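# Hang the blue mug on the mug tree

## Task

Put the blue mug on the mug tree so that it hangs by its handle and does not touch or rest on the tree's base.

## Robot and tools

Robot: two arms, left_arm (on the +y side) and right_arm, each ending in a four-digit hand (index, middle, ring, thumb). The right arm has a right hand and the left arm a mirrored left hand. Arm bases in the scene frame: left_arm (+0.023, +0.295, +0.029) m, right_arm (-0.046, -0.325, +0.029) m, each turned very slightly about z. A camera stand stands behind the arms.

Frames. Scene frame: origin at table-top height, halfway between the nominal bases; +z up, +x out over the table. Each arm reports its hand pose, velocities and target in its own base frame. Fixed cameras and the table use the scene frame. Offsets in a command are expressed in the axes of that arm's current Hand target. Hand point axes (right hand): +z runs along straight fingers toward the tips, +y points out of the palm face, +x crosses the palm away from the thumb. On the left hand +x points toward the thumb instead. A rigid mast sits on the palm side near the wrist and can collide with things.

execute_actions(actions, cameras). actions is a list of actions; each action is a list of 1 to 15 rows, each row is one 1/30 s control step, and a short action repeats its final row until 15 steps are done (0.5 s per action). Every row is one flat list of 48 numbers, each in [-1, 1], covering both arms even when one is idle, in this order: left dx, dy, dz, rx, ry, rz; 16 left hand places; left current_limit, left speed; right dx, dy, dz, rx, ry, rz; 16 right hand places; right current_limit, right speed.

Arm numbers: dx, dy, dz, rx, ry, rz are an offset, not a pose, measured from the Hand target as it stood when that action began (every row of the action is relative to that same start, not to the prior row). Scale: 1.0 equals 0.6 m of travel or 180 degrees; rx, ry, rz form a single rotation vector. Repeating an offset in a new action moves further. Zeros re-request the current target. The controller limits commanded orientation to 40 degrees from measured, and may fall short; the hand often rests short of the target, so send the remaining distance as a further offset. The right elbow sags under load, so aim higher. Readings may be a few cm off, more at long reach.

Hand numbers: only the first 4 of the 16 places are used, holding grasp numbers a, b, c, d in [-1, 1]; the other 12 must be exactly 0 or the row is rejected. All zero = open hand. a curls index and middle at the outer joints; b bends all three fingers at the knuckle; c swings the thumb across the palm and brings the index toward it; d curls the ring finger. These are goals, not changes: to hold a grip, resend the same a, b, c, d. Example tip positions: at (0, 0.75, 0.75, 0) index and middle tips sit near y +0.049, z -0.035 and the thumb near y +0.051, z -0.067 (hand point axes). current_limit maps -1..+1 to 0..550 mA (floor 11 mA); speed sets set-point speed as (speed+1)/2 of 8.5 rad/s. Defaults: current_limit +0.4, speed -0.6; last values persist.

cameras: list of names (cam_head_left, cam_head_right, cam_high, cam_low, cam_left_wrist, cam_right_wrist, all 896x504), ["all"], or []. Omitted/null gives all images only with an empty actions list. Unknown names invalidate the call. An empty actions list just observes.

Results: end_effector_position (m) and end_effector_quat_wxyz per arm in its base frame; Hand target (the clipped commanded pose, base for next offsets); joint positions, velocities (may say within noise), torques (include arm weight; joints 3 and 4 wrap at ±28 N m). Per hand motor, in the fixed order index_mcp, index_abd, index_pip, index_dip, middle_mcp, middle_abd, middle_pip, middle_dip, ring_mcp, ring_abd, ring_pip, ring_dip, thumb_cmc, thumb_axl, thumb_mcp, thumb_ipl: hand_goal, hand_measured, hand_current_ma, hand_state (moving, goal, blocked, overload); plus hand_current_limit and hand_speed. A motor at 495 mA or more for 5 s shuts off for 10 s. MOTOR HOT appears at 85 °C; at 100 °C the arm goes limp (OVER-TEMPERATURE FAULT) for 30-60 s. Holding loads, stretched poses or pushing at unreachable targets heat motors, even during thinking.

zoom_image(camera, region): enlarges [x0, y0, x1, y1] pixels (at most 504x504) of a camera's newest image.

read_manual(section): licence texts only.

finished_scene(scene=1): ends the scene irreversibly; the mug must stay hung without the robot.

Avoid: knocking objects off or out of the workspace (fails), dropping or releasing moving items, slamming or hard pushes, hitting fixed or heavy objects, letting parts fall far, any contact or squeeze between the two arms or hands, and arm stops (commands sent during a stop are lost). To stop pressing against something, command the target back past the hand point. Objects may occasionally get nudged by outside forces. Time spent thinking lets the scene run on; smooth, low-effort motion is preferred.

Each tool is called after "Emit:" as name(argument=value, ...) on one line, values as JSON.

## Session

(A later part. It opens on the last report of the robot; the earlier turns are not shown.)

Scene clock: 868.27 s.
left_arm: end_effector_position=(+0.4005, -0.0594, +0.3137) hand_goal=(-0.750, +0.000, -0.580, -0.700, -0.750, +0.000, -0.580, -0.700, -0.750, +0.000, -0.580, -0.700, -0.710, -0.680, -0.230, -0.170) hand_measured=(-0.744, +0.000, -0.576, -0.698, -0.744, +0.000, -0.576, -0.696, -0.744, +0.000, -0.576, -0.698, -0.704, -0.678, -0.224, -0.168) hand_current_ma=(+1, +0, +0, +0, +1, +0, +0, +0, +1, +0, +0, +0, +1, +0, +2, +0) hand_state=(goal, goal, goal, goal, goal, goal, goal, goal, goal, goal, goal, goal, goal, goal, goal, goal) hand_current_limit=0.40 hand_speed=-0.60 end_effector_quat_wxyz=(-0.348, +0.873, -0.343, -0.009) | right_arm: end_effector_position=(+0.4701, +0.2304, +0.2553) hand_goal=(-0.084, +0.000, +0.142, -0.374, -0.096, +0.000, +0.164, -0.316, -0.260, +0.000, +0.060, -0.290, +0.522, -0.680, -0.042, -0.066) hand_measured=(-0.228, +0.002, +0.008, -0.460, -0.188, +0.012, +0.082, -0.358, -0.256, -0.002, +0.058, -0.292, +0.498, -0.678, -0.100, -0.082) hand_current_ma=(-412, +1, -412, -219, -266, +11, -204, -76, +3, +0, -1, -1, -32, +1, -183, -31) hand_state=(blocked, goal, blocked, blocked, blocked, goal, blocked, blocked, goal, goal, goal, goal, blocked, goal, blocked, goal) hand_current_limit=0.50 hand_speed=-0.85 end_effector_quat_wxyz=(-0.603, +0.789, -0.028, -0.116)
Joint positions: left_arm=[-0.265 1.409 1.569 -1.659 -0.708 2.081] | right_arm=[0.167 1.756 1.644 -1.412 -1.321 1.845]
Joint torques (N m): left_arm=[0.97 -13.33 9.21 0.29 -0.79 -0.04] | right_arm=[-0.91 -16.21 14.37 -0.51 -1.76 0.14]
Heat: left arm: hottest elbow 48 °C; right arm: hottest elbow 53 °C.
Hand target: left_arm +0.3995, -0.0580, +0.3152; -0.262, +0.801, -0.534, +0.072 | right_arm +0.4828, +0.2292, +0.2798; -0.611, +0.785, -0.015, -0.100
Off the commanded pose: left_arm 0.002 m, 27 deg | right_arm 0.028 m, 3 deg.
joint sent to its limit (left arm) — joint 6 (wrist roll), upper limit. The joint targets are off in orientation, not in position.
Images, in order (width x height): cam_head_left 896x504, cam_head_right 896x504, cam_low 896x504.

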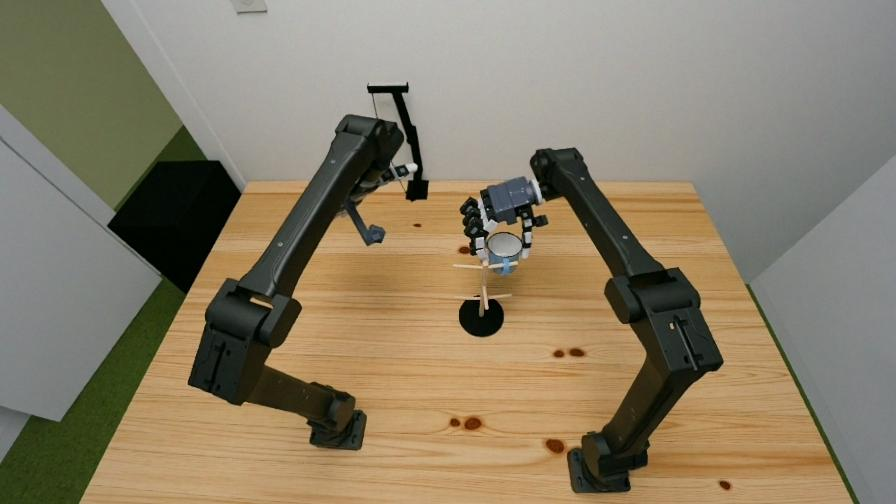

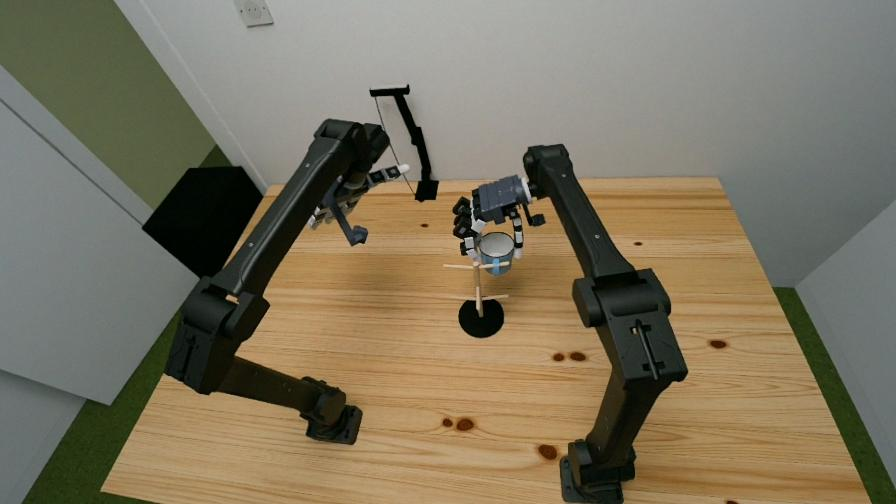

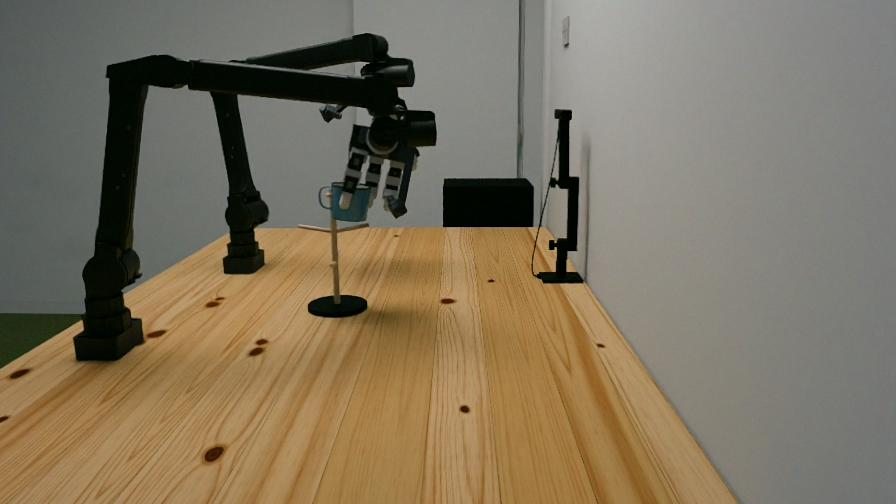

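Emit:
execute_actions(actions=[[[0,0,0,0,0,0,0,0,0,0,0,0,0,0,0,0,0,0,0,0,0,0,0.4,-0.6,0.0152,0.0035,-0.004,0.0024,-0.0136,0.0538,0.42,0.36,0.75,0.4,0,0,0,0,0,0,0,0,0,0,0,0,0.5,-0.85]]], cameras=["cam_head_right", "cam_low", "cam_head_left"])

Emit:
zoom_image(camera="cam_low", region=[270, 120, 410, 260])

Emit:
zoom_image(camera="cam_head_left", region=[440, 200, 590, 310])

Scene clock: 882.60 s.
left_arm: end_effector_position=(+0.4005, -0.0594, +0.3137) hand_goal=(-0.750, +0.000, -0.580, -0.700, -0.750, +0.000, -0.580, -0.700, -0.750, +0.000, -0.580, -0.700, -0.710, -0.680, -0.230, -0.170) hand_measured=(-0.744, +0.000, -0.576, -0.698, -0.744, +0.000, -0.576, -0.696, -0.744, +0.000, -0.576, -0.698, -0.704, -0.678, -0.224, -0.168) hand_current_ma=(+1, +0, +0, +0, +1, +0, +0, +0, +1, +0, +0, +0, +1, +0, +2, +0) hand_state=(goal, goal, goal, goal, goal, goal, goal, goal, goal, goal, goal, goal, goal, goal, goal, goal) hand_current_limit=0.40 hand_speed=-0.60 end_effector_quat_wxyz=(-0.348, +0.873, -0.343, -0.009) | right_arm: end_effector_position=(+0.4781, +0.2301, +0.2569) hand_goal=(-0.084, +0.000, +0.142, -0.374, -0.096, +0.000, +0.164, -0.316, -0.260, +0.000, +0.060, -0.290, +0.522, -0.680, -0.042, -0.066) hand_measured=(-0.228, +0.002, +0.008, -0.460, -0.188, +0.014, +0.082, -0.358, -0.256, -0.002, +0.058, -0.292, +0.500, -0.678, -0.100, -0.082) hand_current_ma=(-413, +1, -412, -219, -266, +11, -204, -76, +3, +0, -1, -1, -32, +1, -183, -31) hand_state=(blocked, goal, blocked, blocked, blocked, goal, blocked, blocked, goal, goal, goal, goal, blocked, goal, blocked, goal) hand_current_limit=0.50 hand_speed=-0.85 end_effector_quat_wxyz=(-0.594, +0.779, -0.081, -0.181)
Joint positions: left_arm=[-0.265 1.409 1.569 -1.659 -0.708 2.081] | right_arm=[0.16 1.867 1.774 -1.615 -1.339 1.829]
Joint torques (N m): left_arm=[1.03 -13.33 9.2 0.29 -0.79 -0.04] | right_arm=[-0.79 -17.38 14.01 -0.75 -1.71 0.13]
Heat: left arm: hottest elbow 48 °C; right arm: hottest elbow 57 °C.
Hand target: left_arm +0.3995, -0.0580, +0.3152; -0.262, +0.801, -0.534, +0.072 | right_arm +0.4917, +0.2273, +0.2767; -0.604, +0.776, -0.069, -0.168
Off the commanded pose: left_arm 0.002 m, 27 deg | right_arm 0.024 m, 2 deg.
joint sent to its limit (left arm) — joint 6 (wrist roll), upper limit. The joint targets are off in orientation, not in position.
Images, in order (width x height): cam_head_left 896x504, cam_head_right 896x504, cam_low 896x504.

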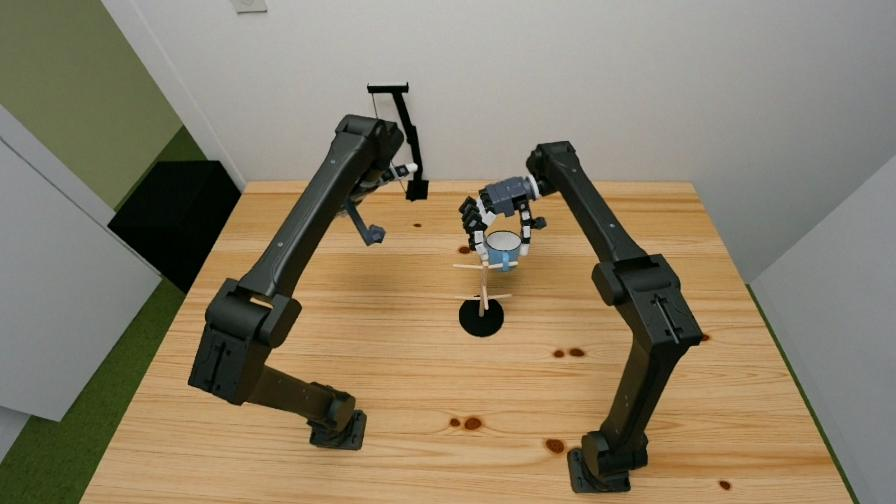

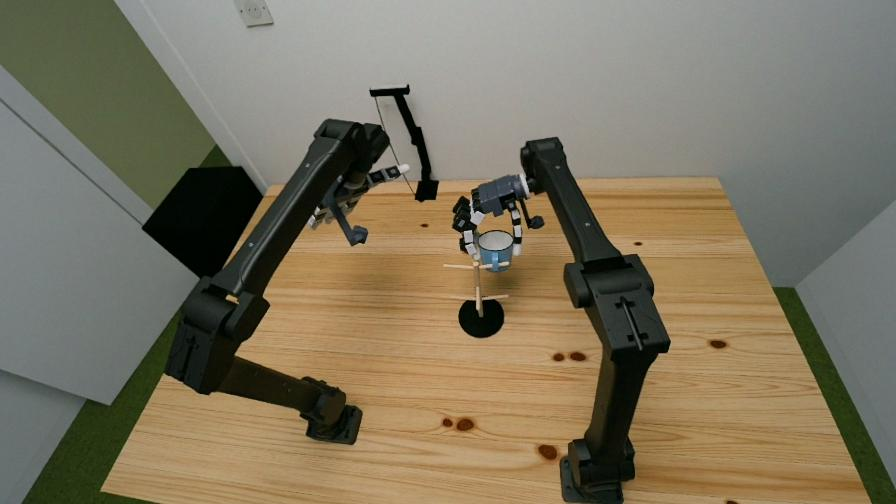

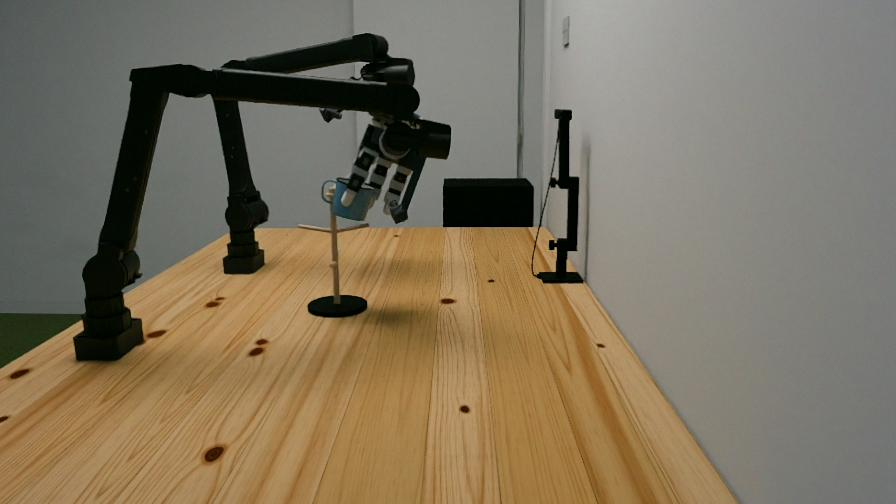

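Scaled by 3.600 from the camera's 896x504 image, which has a finer 1280x720 frame.

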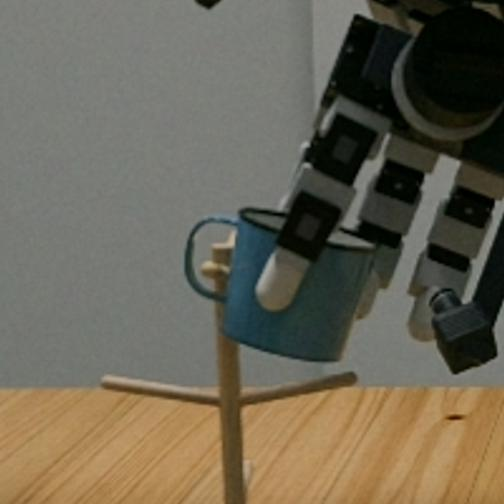

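Scaled by 3.360 from the camera's 896x504 image, which has a finer 1280x720 frame.

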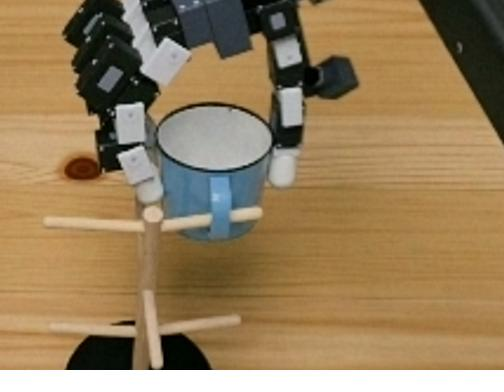

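Emit:
execute_actions(actions=[[[0,0,0,0,0,0,0,0,0,0,0,0,0,0,0,0,0,0,0,0,0,0,0.4,-0.6,0.0182,0.0287,0.0035,0.0024,-0.0136,0.0538,0.42,0.36,0.75,0.4,0,0,0,0,0,0,0,0,0,0,0,0,0.5,-0.85]]], cameras=["cam_head_right", "cam_low", "cam_head_left"])

Emit:
zoom_image(camera="cam_low", region=[270, 120, 410, 260])

Emit:
zoom_image(camera="cam_head_left", region=[440, 200, 590, 310])

Scene clock: 887.87 s.
left_arm: end_effector_position=(+0.4005, -0.0594, +0.3137) hand_goal=(-0.750, +0.000, -0.580, -0.700, -0.750, +0.000, -0.580, -0.700, -0.750, +0.000, -0.580, -0.700, -0.710, -0.680, -0.230, -0.170) hand_measured=(-0.744, +0.000, -0.576, -0.698, -0.744, +0.000, -0.576, -0.696, -0.744, +0.000, -0.576, -0.698, -0.704, -0.678, -0.224, -0.168) hand_current_ma=(+1, +0, +0, +0, +1, +0, +0, +0, +1, +0, +0, +0, +1, +0, +2, +0) hand_state=(goal, goal, goal, goal, goal, goal, goal, goal, goal, goal, goal, goal, goal, goal, goal, goal) hand_current_limit=0.40 hand_speed=-0.60 end_effector_quat_wxyz=(-0.348, +0.873, -0.343, -0.009) | right_arm: end_effector_position=(+0.4870, +0.2301, +0.2314) hand_goal=(-0.084, +0.000, +0.142, -0.374, -0.096, +0.000, +0.164, -0.316, -0.260, +0.000, +0.060, -0.290, +0.522, -0.680, -0.042, -0.066) hand_measured=(-0.228, +0.004, +0.008, -0.460, -0.188, +0.014, +0.082, -0.358, -0.256, +0.000, +0.058, -0.292, +0.500, -0.678, -0.100, -0.082) hand_current_ma=(-413, +1, -413, -219, -266, +12, -204, -76, +3, +0, -1, -1, -32, +1, -183, -31) hand_state=(blocked, goal, blocked, blocked, blocked, goal, blocked, blocked, goal, goal, goal, goal, blocked, goal, blocked, goal) hand_current_limit=0.50 hand_speed=-0.85 end_effector_quat_wxyz=(-0.586, +0.767, -0.127, -0.229)
Joint positions: left_arm=[-0.265 1.409 1.569 -1.659 -0.708 2.081] | right_arm=[0.154 1.96 1.814 -1.674 -1.354 1.853]
Joint torques (N m): left_arm=[1.03 -13.27 9.21 0.27 -0.79 -0.04] | right_arm=[-0.79 -19.19 13.31 -0.92 -1.61 0.65]
Heat: left arm: hottest elbow 48 °C; right arm: hottest elbow 57 °C.
Hand target: left_arm +0.3995, -0.0580, +0.3152; -0.262, +0.801, -0.534, +0.072 | right_arm +0.4962, +0.2258, +0.2568; -0.592, +0.762, -0.122, -0.235
Off the commanded pose: left_arm 0.002 m, 27 deg | right_arm 0.027 m, 1 deg.
joint sent to its limit (left arm) — joint 6 (wrist roll), upper limit. The joint targets are off in orientation, not in position.
joint sent to its limit (right arm) — joint 4 (wrist pitch), lower limit. The joint targets still meet the commanded pose.
Images, in order (width x height): cam_head_left 896x504, cam_head_right 896x504, cam_low 896x504.

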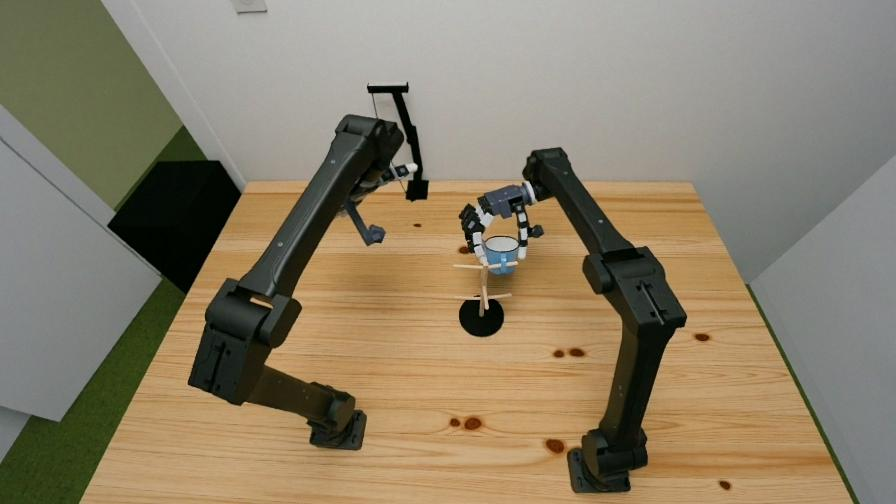

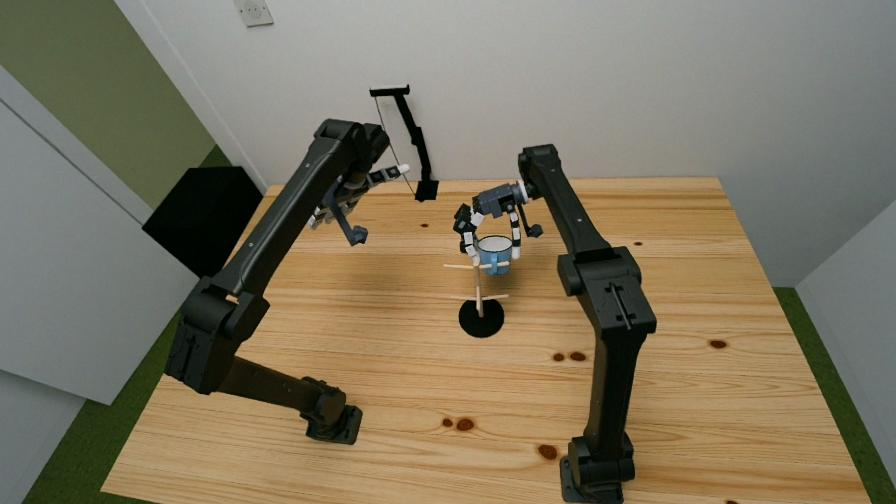

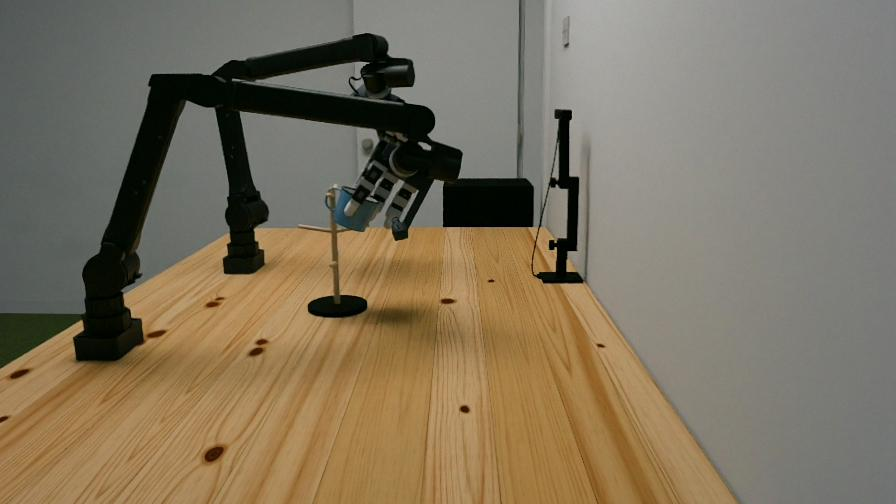

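Scaled by 3.600 from the camera's 896x504 image, which has a finer 1280x720 frame.

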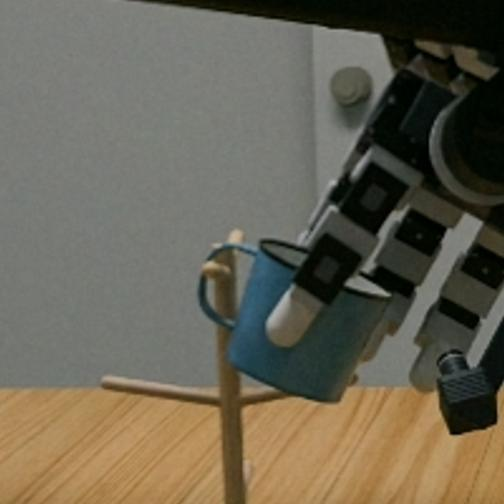

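Scaled by 3.360 from the camera's 896x504 image, which has a finer 1280x720 frame.

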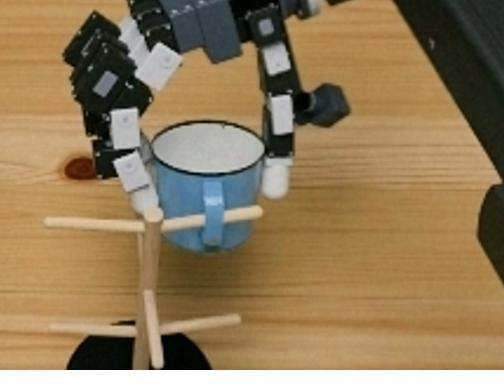

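Emit:
execute_actions(actions=[[[0,0,0,0,0,0,0,0,0,0,0,0,0,0,0,0,0,0,0,0,0,0,0.4,-0.6,0.0028,0.0172,-0.0167,0.0019,-0.0109,0.043,0.42,0.36,0.75,0.4,0,0,0,0,0,0,0,0,0,0,0,0,0.5,-0.85]]], cameras=["cam_head_right", "cam_low", "cam_head_left"])

Emit:
zoom_image(camera="cam_low", region=[290, 150, 400, 260])

Emit:
zoom_image(camera="cam_head_left", region=[440, 200, 590, 310])

Emit:
zoom_image(camera="cam_head_right", region=[440, 200, 590, 310])

Scene clock: 908.77 s.
left_arm: end_effector_position=(+0.4005, -0.0594, +0.3137) hand_goal=(-0.750, +0.000, -0.580, -0.700, -0.750, +0.000, -0.580, -0.700, -0.750, +0.000, -0.580, -0.700, -0.710, -0.680, -0.230, -0.170) hand_measured=(-0.744, +0.000, -0.576, -0.698, -0.744, +0.000, -0.576, -0.696, -0.744, +0.000, -0.576, -0.698, -0.704, -0.678, -0.224, -0.168) hand_current_ma=(+1, +0, +0, +0, +1, +0, +0, +0, +1, +0, +0, +0, +1, +0, +2, +0) hand_state=(goal, goal, goal, goal, goal, goal, goal, goal, goal, goal, goal, goal, goal, goal, goal, goal) hand_current_limit=0.40 hand_speed=-0.60 end_effector_quat_wxyz=(-0.348, +0.873, -0.343, -0.009) | right_arm: end_effector_position=(+0.4891, +0.2147, +0.2358) hand_goal=(-0.084, +0.000, +0.142, -0.374, -0.096, +0.000, +0.164, -0.316, -0.260, +0.000, +0.060, -0.290, +0.522, -0.680, -0.042, -0.066) hand_measured=(-0.228, +0.004, +0.008, -0.460, -0.188, +0.014, +0.082, -0.358, -0.256, +0.000, +0.058, -0.292, +0.500, -0.678, -0.100, -0.082) hand_current_ma=(-412, +2, -412, -219, -266, +12, -203, -76, +3, +0, -1, -1, -31, +1, -183, -31) hand_state=(blocked, goal, blocked, blocked, blocked, goal, blocked, blocked, goal, goal, goal, goal, blocked, goal, blocked, goal) hand_current_limit=0.50 hand_speed=-0.85 end_effector_quat_wxyz=(-0.579, +0.757, -0.176, -0.248)
Joint positions: left_arm=[-0.265 1.409 1.569 -1.659 -0.708 2.081] | right_arm=[0.121 1.964 1.814 -1.674 -1.355 1.945]
Joint torques (N m): left_arm=[0.97 -13.33 9.2 0.28 -0.79 -0.04] | right_arm=[-0.38 -17.67 11.88 -0.96 -1.76 0.68]
Heat: left arm: hottest elbow 48 °C; right arm: hottest elbow 56 °C.
Hand target: left_arm +0.3995, -0.0580, +0.3152; -0.262, +0.801, -0.534, +0.072 | right_arm +0.4950, +0.2135, +0.2491; -0.579, +0.746, -0.164, -0.287
Off the commanded pose: left_arm 0.002 m, 27 deg | right_arm 0.015 m, 5 deg.
joint sent to its limit (left arm) — joint 6 (wrist roll), upper limit. The joint targets are off in orientation, not in position.
joint sent to its limit (right arm) — joint 4 (wrist pitch), lower limit. The joint targets are off in orientation, not in position.
Images, in order (width x height): cam_head_left 896x504, cam_head_right 896x504, cam_low 896x504.

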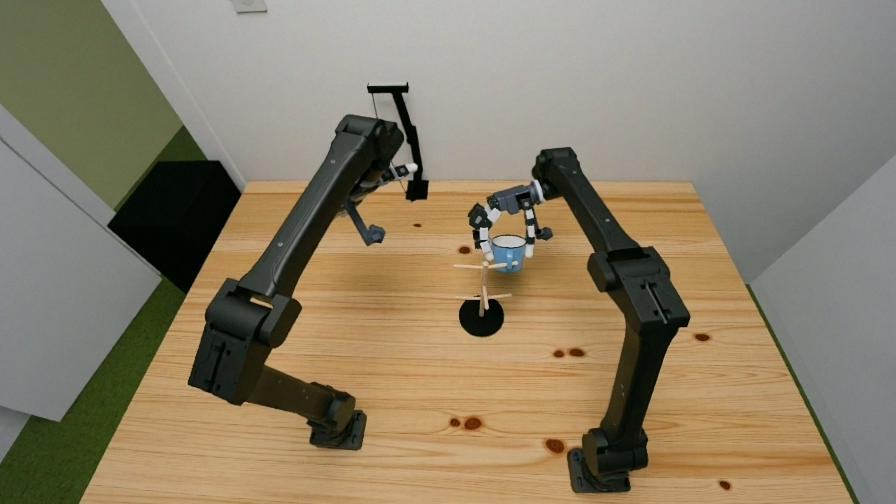

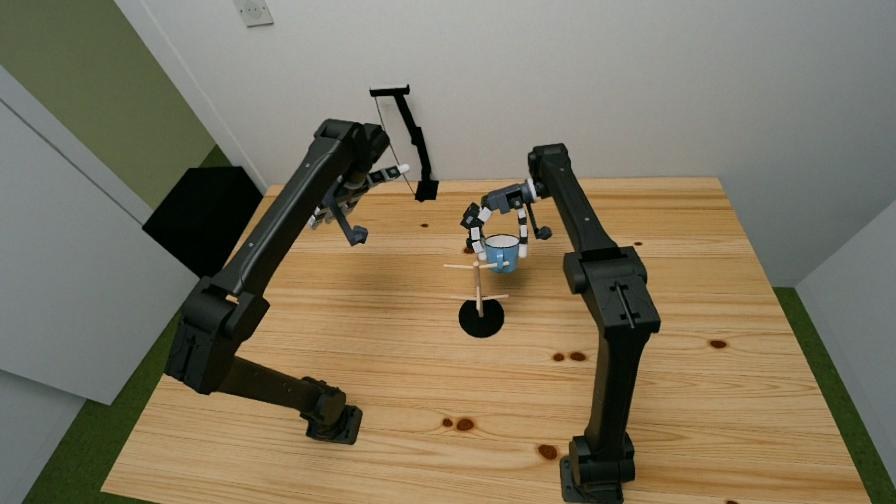

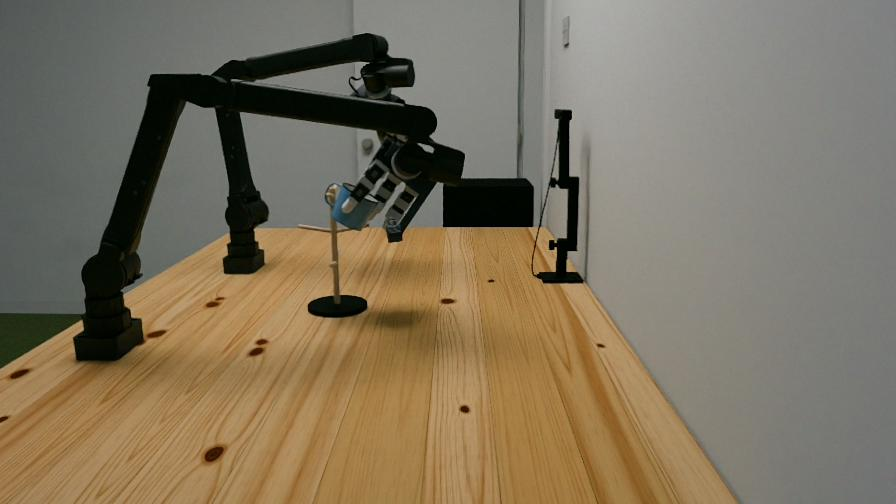

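Scaled by 4.582 from the camera's 896x504 image, which has a finer 1280x720 frame.

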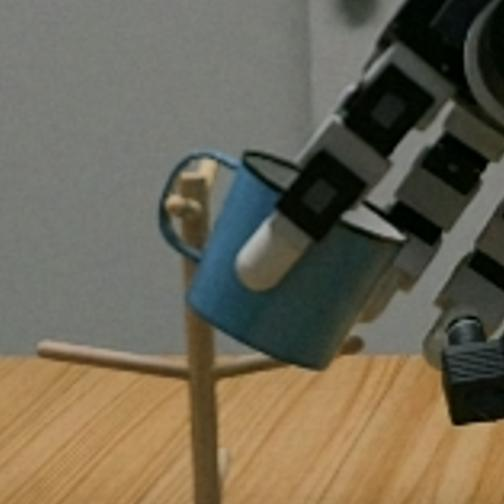

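Scaled by 3.360 from the camera's 896x504 image, which has a finer 1280x720 frame.

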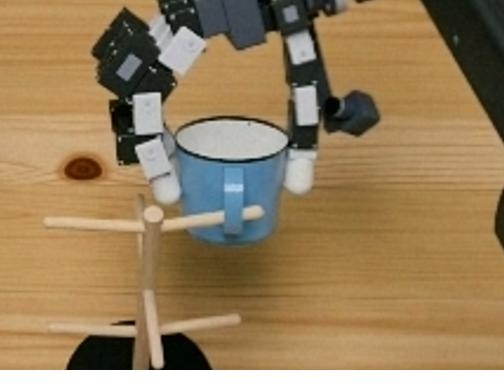

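Scaled by 3.360 from the camera's 896x504 image, which has a finer 1280x720 frame.

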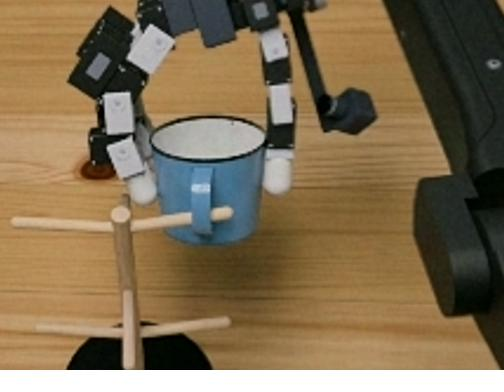

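Emit:
execute_actions(actions=[[[0,0,0,0,0,0,0,0,0,0,0,0,0,0,0,0,0,0,0,0,0,0,0.4,-0.6,0.009,0.0077,0.001,0,0,0,0.42,0.36,0.75,0.4,0,0,0,0,0,0,0,0,0,0,0,0,0.5,-0.85]]], cameras=["cam_low", "cam_head_left"])

Emit:
zoom_image(camera="cam_low", region=[290, 150, 400, 260])

Scene clock: 922.90 s.
left_arm: end_effector_position=(+0.4005, -0.0594, +0.3137) hand_goal=(-0.750, +0.000, -0.580, -0.700, -0.750, +0.000, -0.580, -0.700, -0.750, +0.000, -0.580, -0.700, -0.710, -0.680, -0.230, -0.170) hand_measured=(-0.744, +0.000, -0.576, -0.698, -0.744, +0.000, -0.576, -0.696, -0.744, +0.000, -0.576, -0.698, -0.704, -0.678, -0.224, -0.168) hand_current_ma=(+1, +0, +0, +0, +1, +0, +0, +0, +1, +0, +0, +0, +1, +0, +2, +0) hand_state=(goal, goal, goal, goal, goal, goal, goal, goal, goal, goal, goal, goal, goal, goal, goal, goal) hand_current_limit=0.40 hand_speed=-0.60 end_effector_quat_wxyz=(-0.348, +0.873, -0.343, -0.009) | right_arm: end_effector_position=(+0.4896, +0.2148, +0.2311) hand_goal=(-0.084, +0.000, +0.142, -0.374, -0.096, +0.000, +0.164, -0.316, -0.260, +0.000, +0.060, -0.290, +0.522, -0.680, -0.042, -0.066) hand_measured=(-0.228, +0.004, +0.008, -0.460, -0.188, +0.014, +0.082, -0.358, -0.256, +0.000, +0.058, -0.292, +0.500, -0.678, -0.100, -0.082) hand_current_ma=(-413, +2, -412, -219, -266, +13, -203, -76, +3, +0, -1, -1, -31, +1, -183, -31) hand_state=(blocked, goal, blocked, blocked, blocked, goal, blocked, blocked, goal, goal, goal, goal, blocked, goal, blocked, goal) hand_current_limit=0.50 hand_speed=-0.85 end_effector_quat_wxyz=(-0.577, +0.755, -0.180, -0.253)
Joint positions: left_arm=[-0.265 1.409 1.569 -1.659 -0.708 2.081] | right_arm=[0.121 1.974 1.814 -1.677 -1.355 1.946]
Joint torques (N m): left_arm=[1.03 -13.33 9.21 0.28 -0.79 -0.04] | right_arm=[-1.08 -18.14 11.84 -0.99 -1.73 0.57]
Heat: left arm: hottest elbow 48 °C; right arm: hottest elbow 55 °C.
Hand target: left_arm +0.3995, -0.0580, +0.3152; -0.262, +0.801, -0.534, +0.072 | right_arm +0.4964, +0.2133, +0.2423; -0.579, +0.746, -0.164, -0.287
Off the commanded pose: left_arm 0.002 m, 27 deg | right_arm 0.013 m, 4 deg.
joint sent to its limit (left arm) — joint 6 (wrist roll), upper limit. The joint targets are off in orientation, not in position.
joint sent to its limit (right arm) — joint 4 (wrist pitch), lower limit. The joint targets are off in orientation, not in position.
Images, in order (width x height): cam_head_left 896x504, cam_low 896x504.

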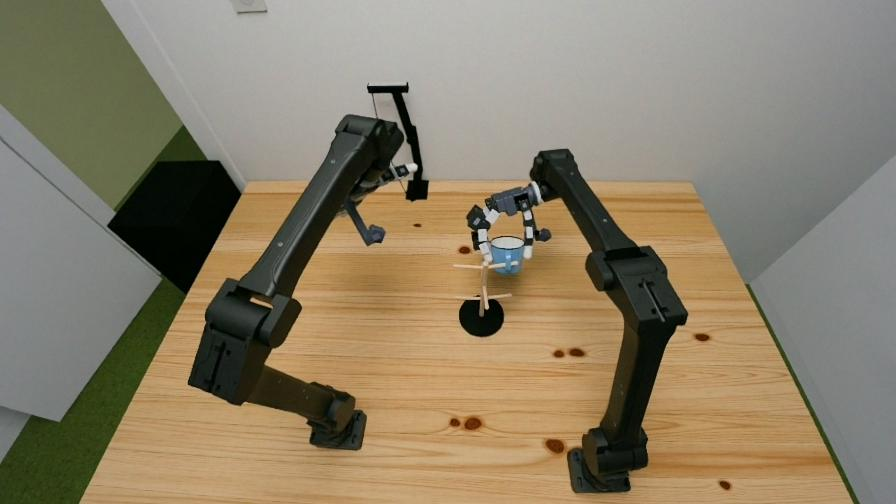

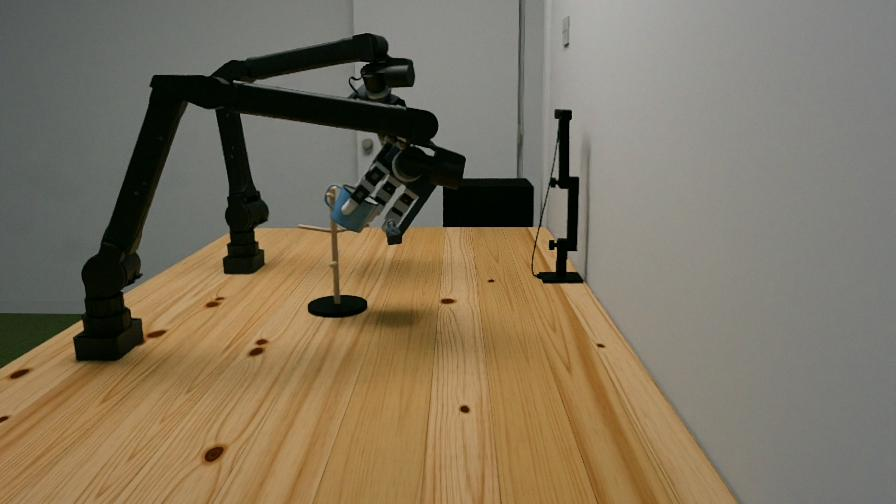

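Scaled by 4.582 from the camera's 896x504 image, which has a finer 1280x720 frame.

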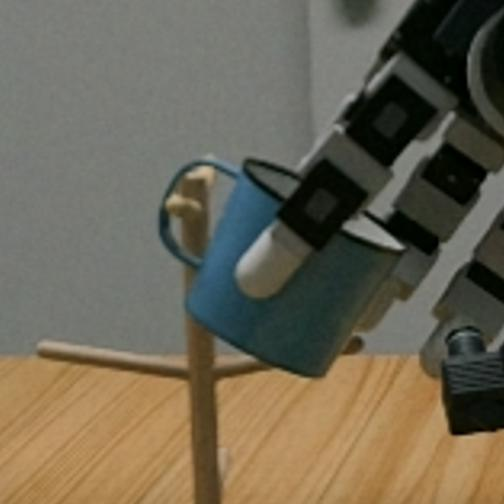

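Emit:
execute_actions(actions=[[[0,0,0,0,0,0,0,0,0,0,0,0,0,0,0,0,0,0,0,0,0,0,0.4,-0.6,0.0077,0.0091,0.0015,0,0,0,0.42,0.36,0.75,0.4,0,0,0,0,0,0,0,0,0,0,0,0,0.5,-0.85]]], cameras=["cam_low", "cam_head_left"])

Emit:
zoom_image(camera="cam_low", region=[290, 150, 400, 260])

Emit:
zoom_image(camera="cam_head_left", region=[440, 200, 590, 310])

Scene clock: 926.63 s.
left_arm: end_effector_position=(+0.4005, -0.0594, +0.3137) hand_goal=(-0.750, +0.000, -0.580, -0.700, -0.750, +0.000, -0.580, -0.700, -0.750, +0.000, -0.580, -0.700, -0.710, -0.680, -0.230, -0.170) hand_measured=(-0.744, +0.000, -0.576, -0.698, -0.744, +0.000, -0.576, -0.696, -0.744, +0.000, -0.576, -0.698, -0.704, -0.678, -0.224, -0.168) hand_current_ma=(+1, +0, +0, +0, +1, +0, +0, +0, +1, +0, +0, +0, +1, +0, +2, +0) hand_state=(goal, goal, goal, goal, goal, goal, goal, goal, goal, goal, goal, goal, goal, goal, goal, goal) hand_current_limit=0.40 hand_speed=-0.60 end_effector_quat_wxyz=(-0.348, +0.873, -0.343, -0.009) | right_arm: end_effector_position=(+0.4902, +0.2149, +0.2279) hand_goal=(-0.084, +0.000, +0.142, -0.374, -0.096, +0.000, +0.164, -0.316, -0.260, +0.000, +0.060, -0.290, +0.522, -0.680, -0.042, -0.066) hand_measured=(-0.228, +0.004, +0.008, -0.460, -0.188, +0.014, +0.082, -0.358, -0.256, +0.000, +0.058, -0.292, +0.500, -0.678, -0.100, -0.082) hand_current_ma=(-412, +2, -412, -219, -266, +13, -203, -76, +3, +0, -1, -1, -31, +1, -183, -31) hand_state=(blocked, goal, blocked, blocked, blocked, goal, blocked, blocked, goal, goal, goal, goal, blocked, goal, blocked, goal) hand_current_limit=0.50 hand_speed=-0.85 end_effector_quat_wxyz=(-0.576, +0.755, -0.183, -0.256)
Joint positions: left_arm=[-0.265 1.409 1.569 -1.659 -0.708 2.081] | right_arm=[0.121 1.981 1.814 -1.678 -1.355 1.946]
Joint torques (N m): left_arm=[0.97 -13.33 9.21 0.28 -0.79 -0.04] | right_arm=[-0.15 -17.85 11.19 -0.83 -1.7 0.38]
Heat: left arm: hottest elbow 48 °C; right arm: hottest elbow 55 °C.
Hand target: left_arm +0.3995, -0.0580, +0.3152; -0.262, +0.801, -0.534, +0.072 | right_arm +0.4967, +0.2131, +0.2350; -0.579, +0.746, -0.164, -0.287
Off the commanded pose: left_arm 0.002 m, 27 deg | right_arm 0.010 m, 4 deg.
joint sent to its limit (left arm) — joint 6 (wrist roll), upper limit. The joint targets are off in orientation, not in position.
joint sent to its limit (right arm) — joint 4 (wrist pitch), lower limit. The joint targets are off in orientation, not in position.
Images, in order (width x height): cam_head_left 896x504, cam_low 896x504.

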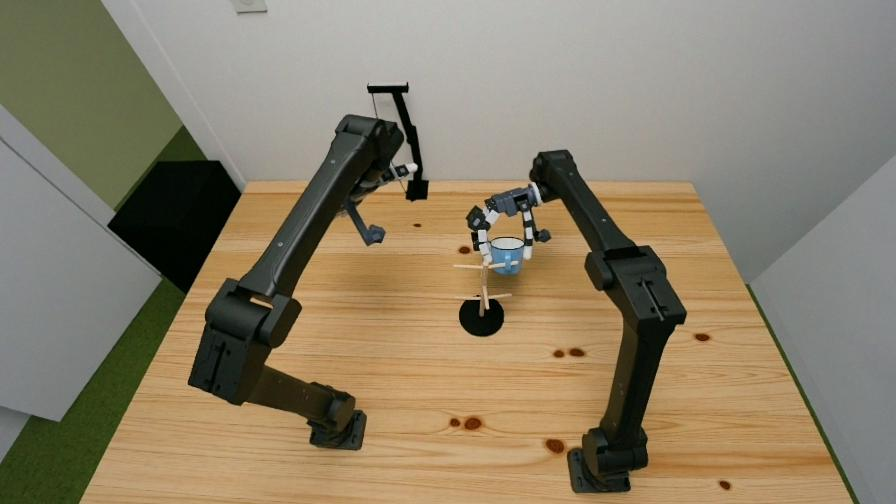

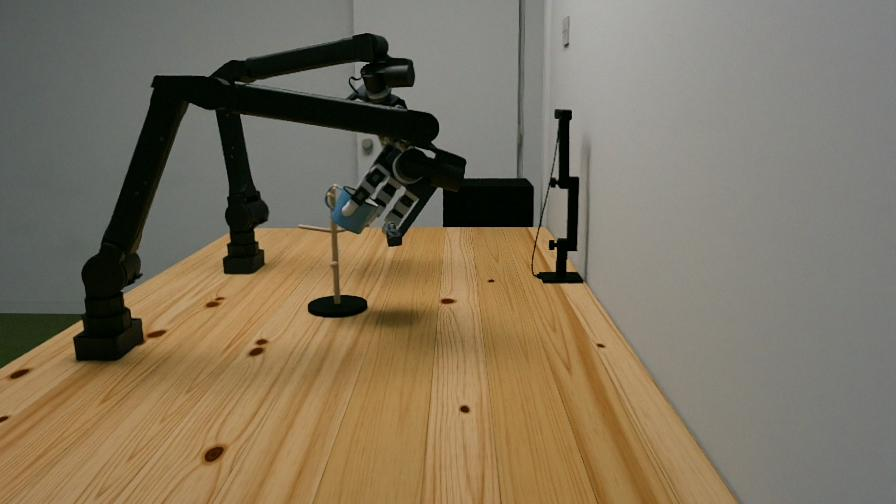

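Scaled by 4.582 from the camera's 896x504 image, which has a finer 1280x720 frame.

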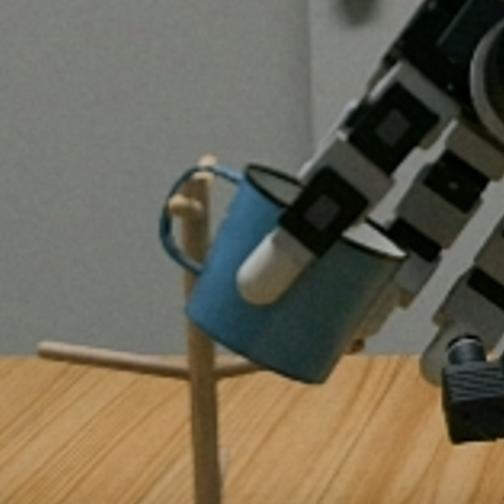

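Scaled by 3.360 from the camera's 896x504 image, which has a finer 1280x720 frame.

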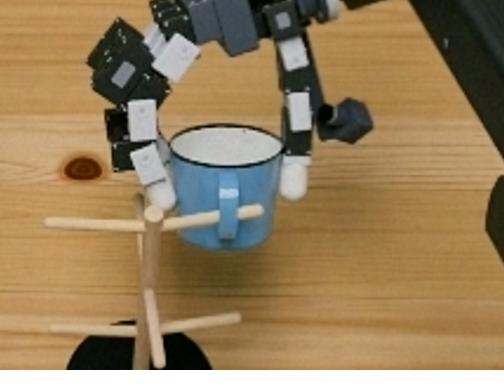

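Emit:
execute_actions(actions=[[[0,0,0,0,0,0,0,0,0,0,0,0,0,0,0,0,0,0,0,0,0,0,0.4,-0.6,0.0077,0.0091,0.0015,0,0,0,0.42,0.36,0.75,0.4,0,0,0,0,0,0,0,0,0,0,0,0,0.5,-0.85]]], cameras=["cam_low"])

Emit:
zoom_image(camera="cam_low", region=[290, 150, 400, 260])

Scene clock: 931.20 s.
left_arm: end_effector_position=(+0.4005, -0.0594, +0.3137) hand_goal=(-0.750, +0.000, -0.580, -0.700, -0.750, +0.000, -0.580, -0.700, -0.750, +0.000, -0.580, -0.700, -0.710, -0.680, -0.230, -0.170) hand_measured=(-0.744, +0.000, -0.576, -0.698, -0.744, +0.000, -0.576, -0.696, -0.744, +0.000, -0.576, -0.698, -0.704, -0.678, -0.224, -0.168) hand_current_ma=(+1, +0, +0, +0, +1, +0, +0, +0, +1, +0, +0, +0, +1, +0, +2, +0) hand_state=(goal, goal, goal, goal, goal, goal, goal, goal, goal, goal, goal, goal, goal, goal, goal, goal) hand_current_limit=0.40 hand_speed=-0.60 end_effector_quat_wxyz=(-0.348, +0.873, -0.343, -0.009) | right_arm: end_effector_position=(+0.4910, +0.2150, +0.2236) hand_goal=(-0.084, +0.000, +0.142, -0.374, -0.096, +0.000, +0.164, -0.316, -0.260, +0.000, +0.060, -0.290, +0.522, -0.680, -0.042, -0.066) hand_measured=(-0.228, +0.004, +0.008, -0.460, -0.188, +0.014, +0.082, -0.358, -0.256, +0.000, +0.058, -0.292, +0.500, -0.678, -0.100, -0.082) hand_current_ma=(-412, +2, -413, -219, -266, +13, -203, -76, +3, +0, -1, -1, -31, +1, -183, -31) hand_state=(blocked, goal, blocked, blocked, blocked, goal, blocked, blocked, goal, goal, goal, goal, blocked, goal, blocked, goal) hand_current_limit=0.50 hand_speed=-0.85 end_effector_quat_wxyz=(-0.575, +0.754, -0.185, -0.259)
Joint positions: left_arm=[-0.265 1.409 1.569 -1.659 -0.708 2.081] | right_arm=[0.121 1.99 1.814 -1.678 -1.356 1.946]
Joint torques (N m): left_arm=[1.03 -13.33 9.21 0.27 -0.79 -0.04] | right_arm=[-0.62 -18.32 10.61 -0.9 -1.71 0.23]
Heat: left arm: hottest elbow 48 °C; right arm: hottest elbow 55 °C.
Hand target: left_arm +0.3995, -0.0580, +0.3152; -0.262, +0.801, -0.534, +0.072 | right_arm +0.4970, +0.2129, +0.2279; -0.579, +0.746, -0.164, -0.287
Off the commanded pose: left_arm 0.002 m, 27 deg | right_arm 0.008 m, 4 deg.
joint sent to its limit (left arm) — joint 6 (wrist roll), upper limit. The joint targets are off in orientation, not in position.
joint sent to its limit (right arm) — joint 4 (wrist pitch), lower limit. The joint targets are off in orientation, not in position.
Images, in order (width x height): cam_low 896x504.

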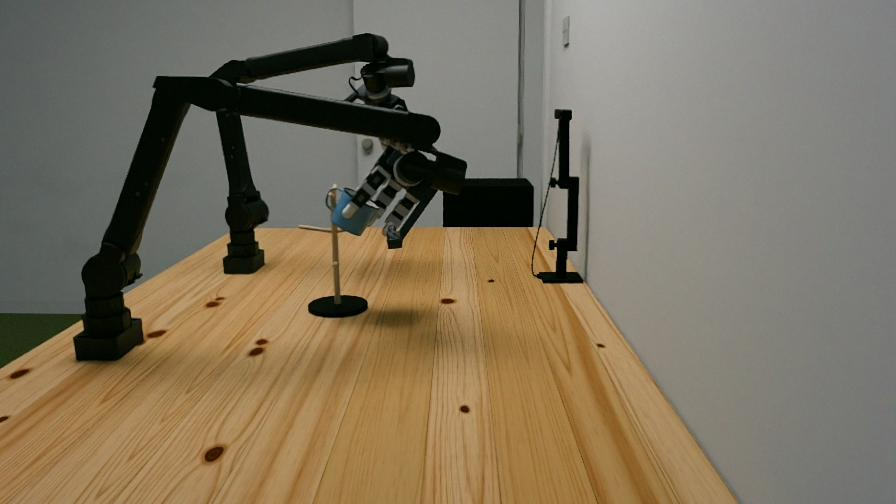

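Scaled by 4.582 from the camera's 896x504 image, which has a finer 1280x720 frame.

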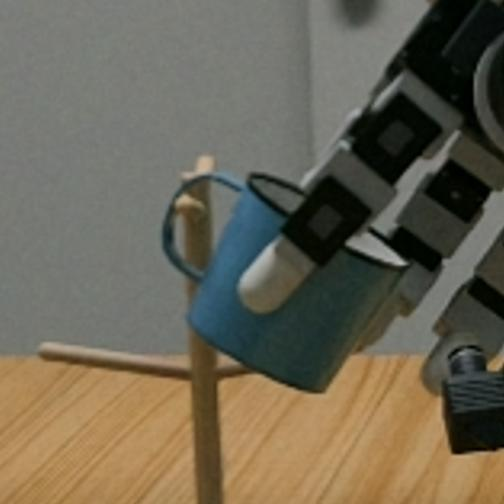

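Emit:
execute_actions(actions=[[[0,0,0,0,0,0,0,0,0,0,0,0,0,0,0,0,0,0,0,0,0,0,0.4,-0.6,0,0,0,0,0,0,0.32,0.31,0.75,0.4,0,0,0,0,0,0,0,0,0,0,0,0,0.4,-0.9]],[[0,0,0,0,0,0,0,0,0,0,0,0,0,0,0,0,0,0,0,0,0,0,0.4,-0.6,0,0,0,0,0,0,0.25,0.27,0.75,0.4,0,0,0,0,0,0,0,0,0,0,0,0,0.4,-0.9]]], cameras=["cam_low"])

Emit:
zoom_image(camera="cam_low", region=[290, 150, 400, 260])

Scene clock: 937.73 s.
left_arm: end_effector_position=(+0.4005, -0.0594, +0.3137) hand_goal=(-0.750, +0.000, -0.580, -0.700, -0.750, +0.000, -0.580, -0.700, -0.750, +0.000, -0.580, -0.700, -0.710, -0.680, -0.230, -0.170) hand_measured=(-0.744, +0.000, -0.576, -0.698, -0.744, +0.000, -0.576, -0.696, -0.744, +0.000, -0.576, -0.698, -0.704, -0.678, -0.224, -0.168) hand_current_ma=(+1, +0, +0, +0, +1, +0, +0, +0, +1, +0, +0, +0, +1, +0, +2, +0) hand_state=(goal, goal, goal, goal, goal, goal, goal, goal, goal, goal, goal, goal, goal, goal, goal, goal) hand_current_limit=0.40 hand_speed=-0.60 end_effector_quat_wxyz=(-0.348, +0.873, -0.343, -0.009) | right_arm: end_effector_position=(+0.4912, +0.2145, +0.2238) hand_goal=(-0.188, +0.000, +0.016, -0.516, -0.296, +0.000, -0.126, -0.562, -0.378, +0.000, +0.060, -0.290, +0.540, -0.680, -0.042, -0.074) hand_measured=(-0.226, +0.004, -0.004, -0.528, -0.268, +0.000, -0.114, -0.554, -0.366, +0.000, +0.058, -0.292, +0.552, -0.678, -0.080, -0.086) hand_current_ma=(-74, +2, -27, -12, +45, +0, +13, +6, +15, +0, -1, -1, +11, +1, -96, -17) hand_state=(blocked, goal, blocked, goal, blocked, goal, goal, goal, goal, goal, goal, goal, goal, goal, blocked, goal) hand_current_limit=0.40 hand_speed=-0.90 end_effector_quat_wxyz=(-0.575, +0.753, -0.186, -0.259)
Joint positions: left_arm=[-0.265 1.409 1.569 -1.659 -0.708 2.081] | right_arm=[0.12 1.99 1.814 -1.679 -1.357 1.946]
Joint torques (N m): left_arm=[1.08 -13.27 9.2 0.28 -0.79 -0.04] | right_arm=[-0.21 -18.49 10.63 -0.87 -1.66 0.21]
Heat: left arm: hottest elbow 48 °C; right arm: hottest elbow 54 °C.
Hand target: left_arm +0.3995, -0.0580, +0.3152; -0.262, +0.801, -0.534, +0.072 | right_arm +0.4969, +0.2130, +0.2279; -0.579, +0.746, -0.164, -0.287
Off the commanded pose: left_arm 0.002 m, 27 deg | right_arm 0.007 m, 4 deg.
joint sent to its limit (left arm) — joint 6 (wrist roll), upper limit. The joint targets are off in orientation, not in position.
joint sent to its limit (right arm) — joint 4 (wrist pitch), lower limit. The joint targets are off in orientation, not in position.
Images, in order (width x height): cam_low 896x504.

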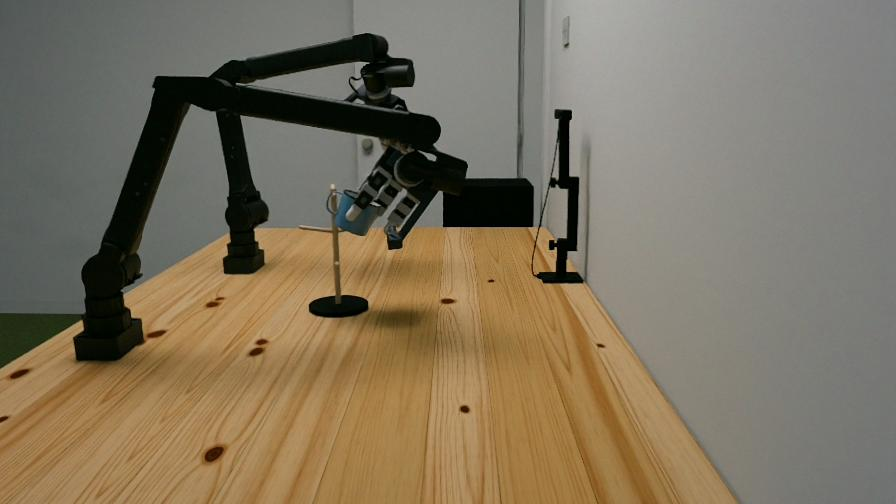

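Scaled by 4.582 from the camera's 896x504 image, which has a finer 1280x720 frame.

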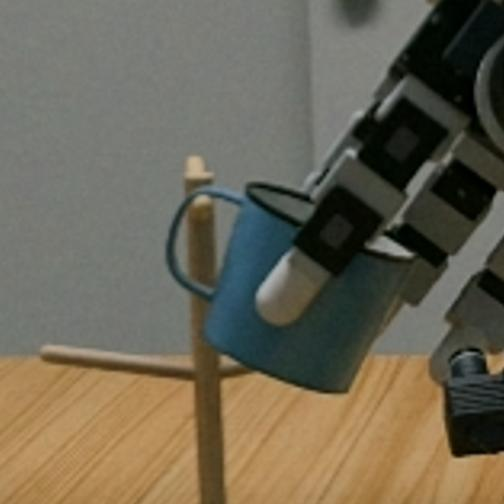

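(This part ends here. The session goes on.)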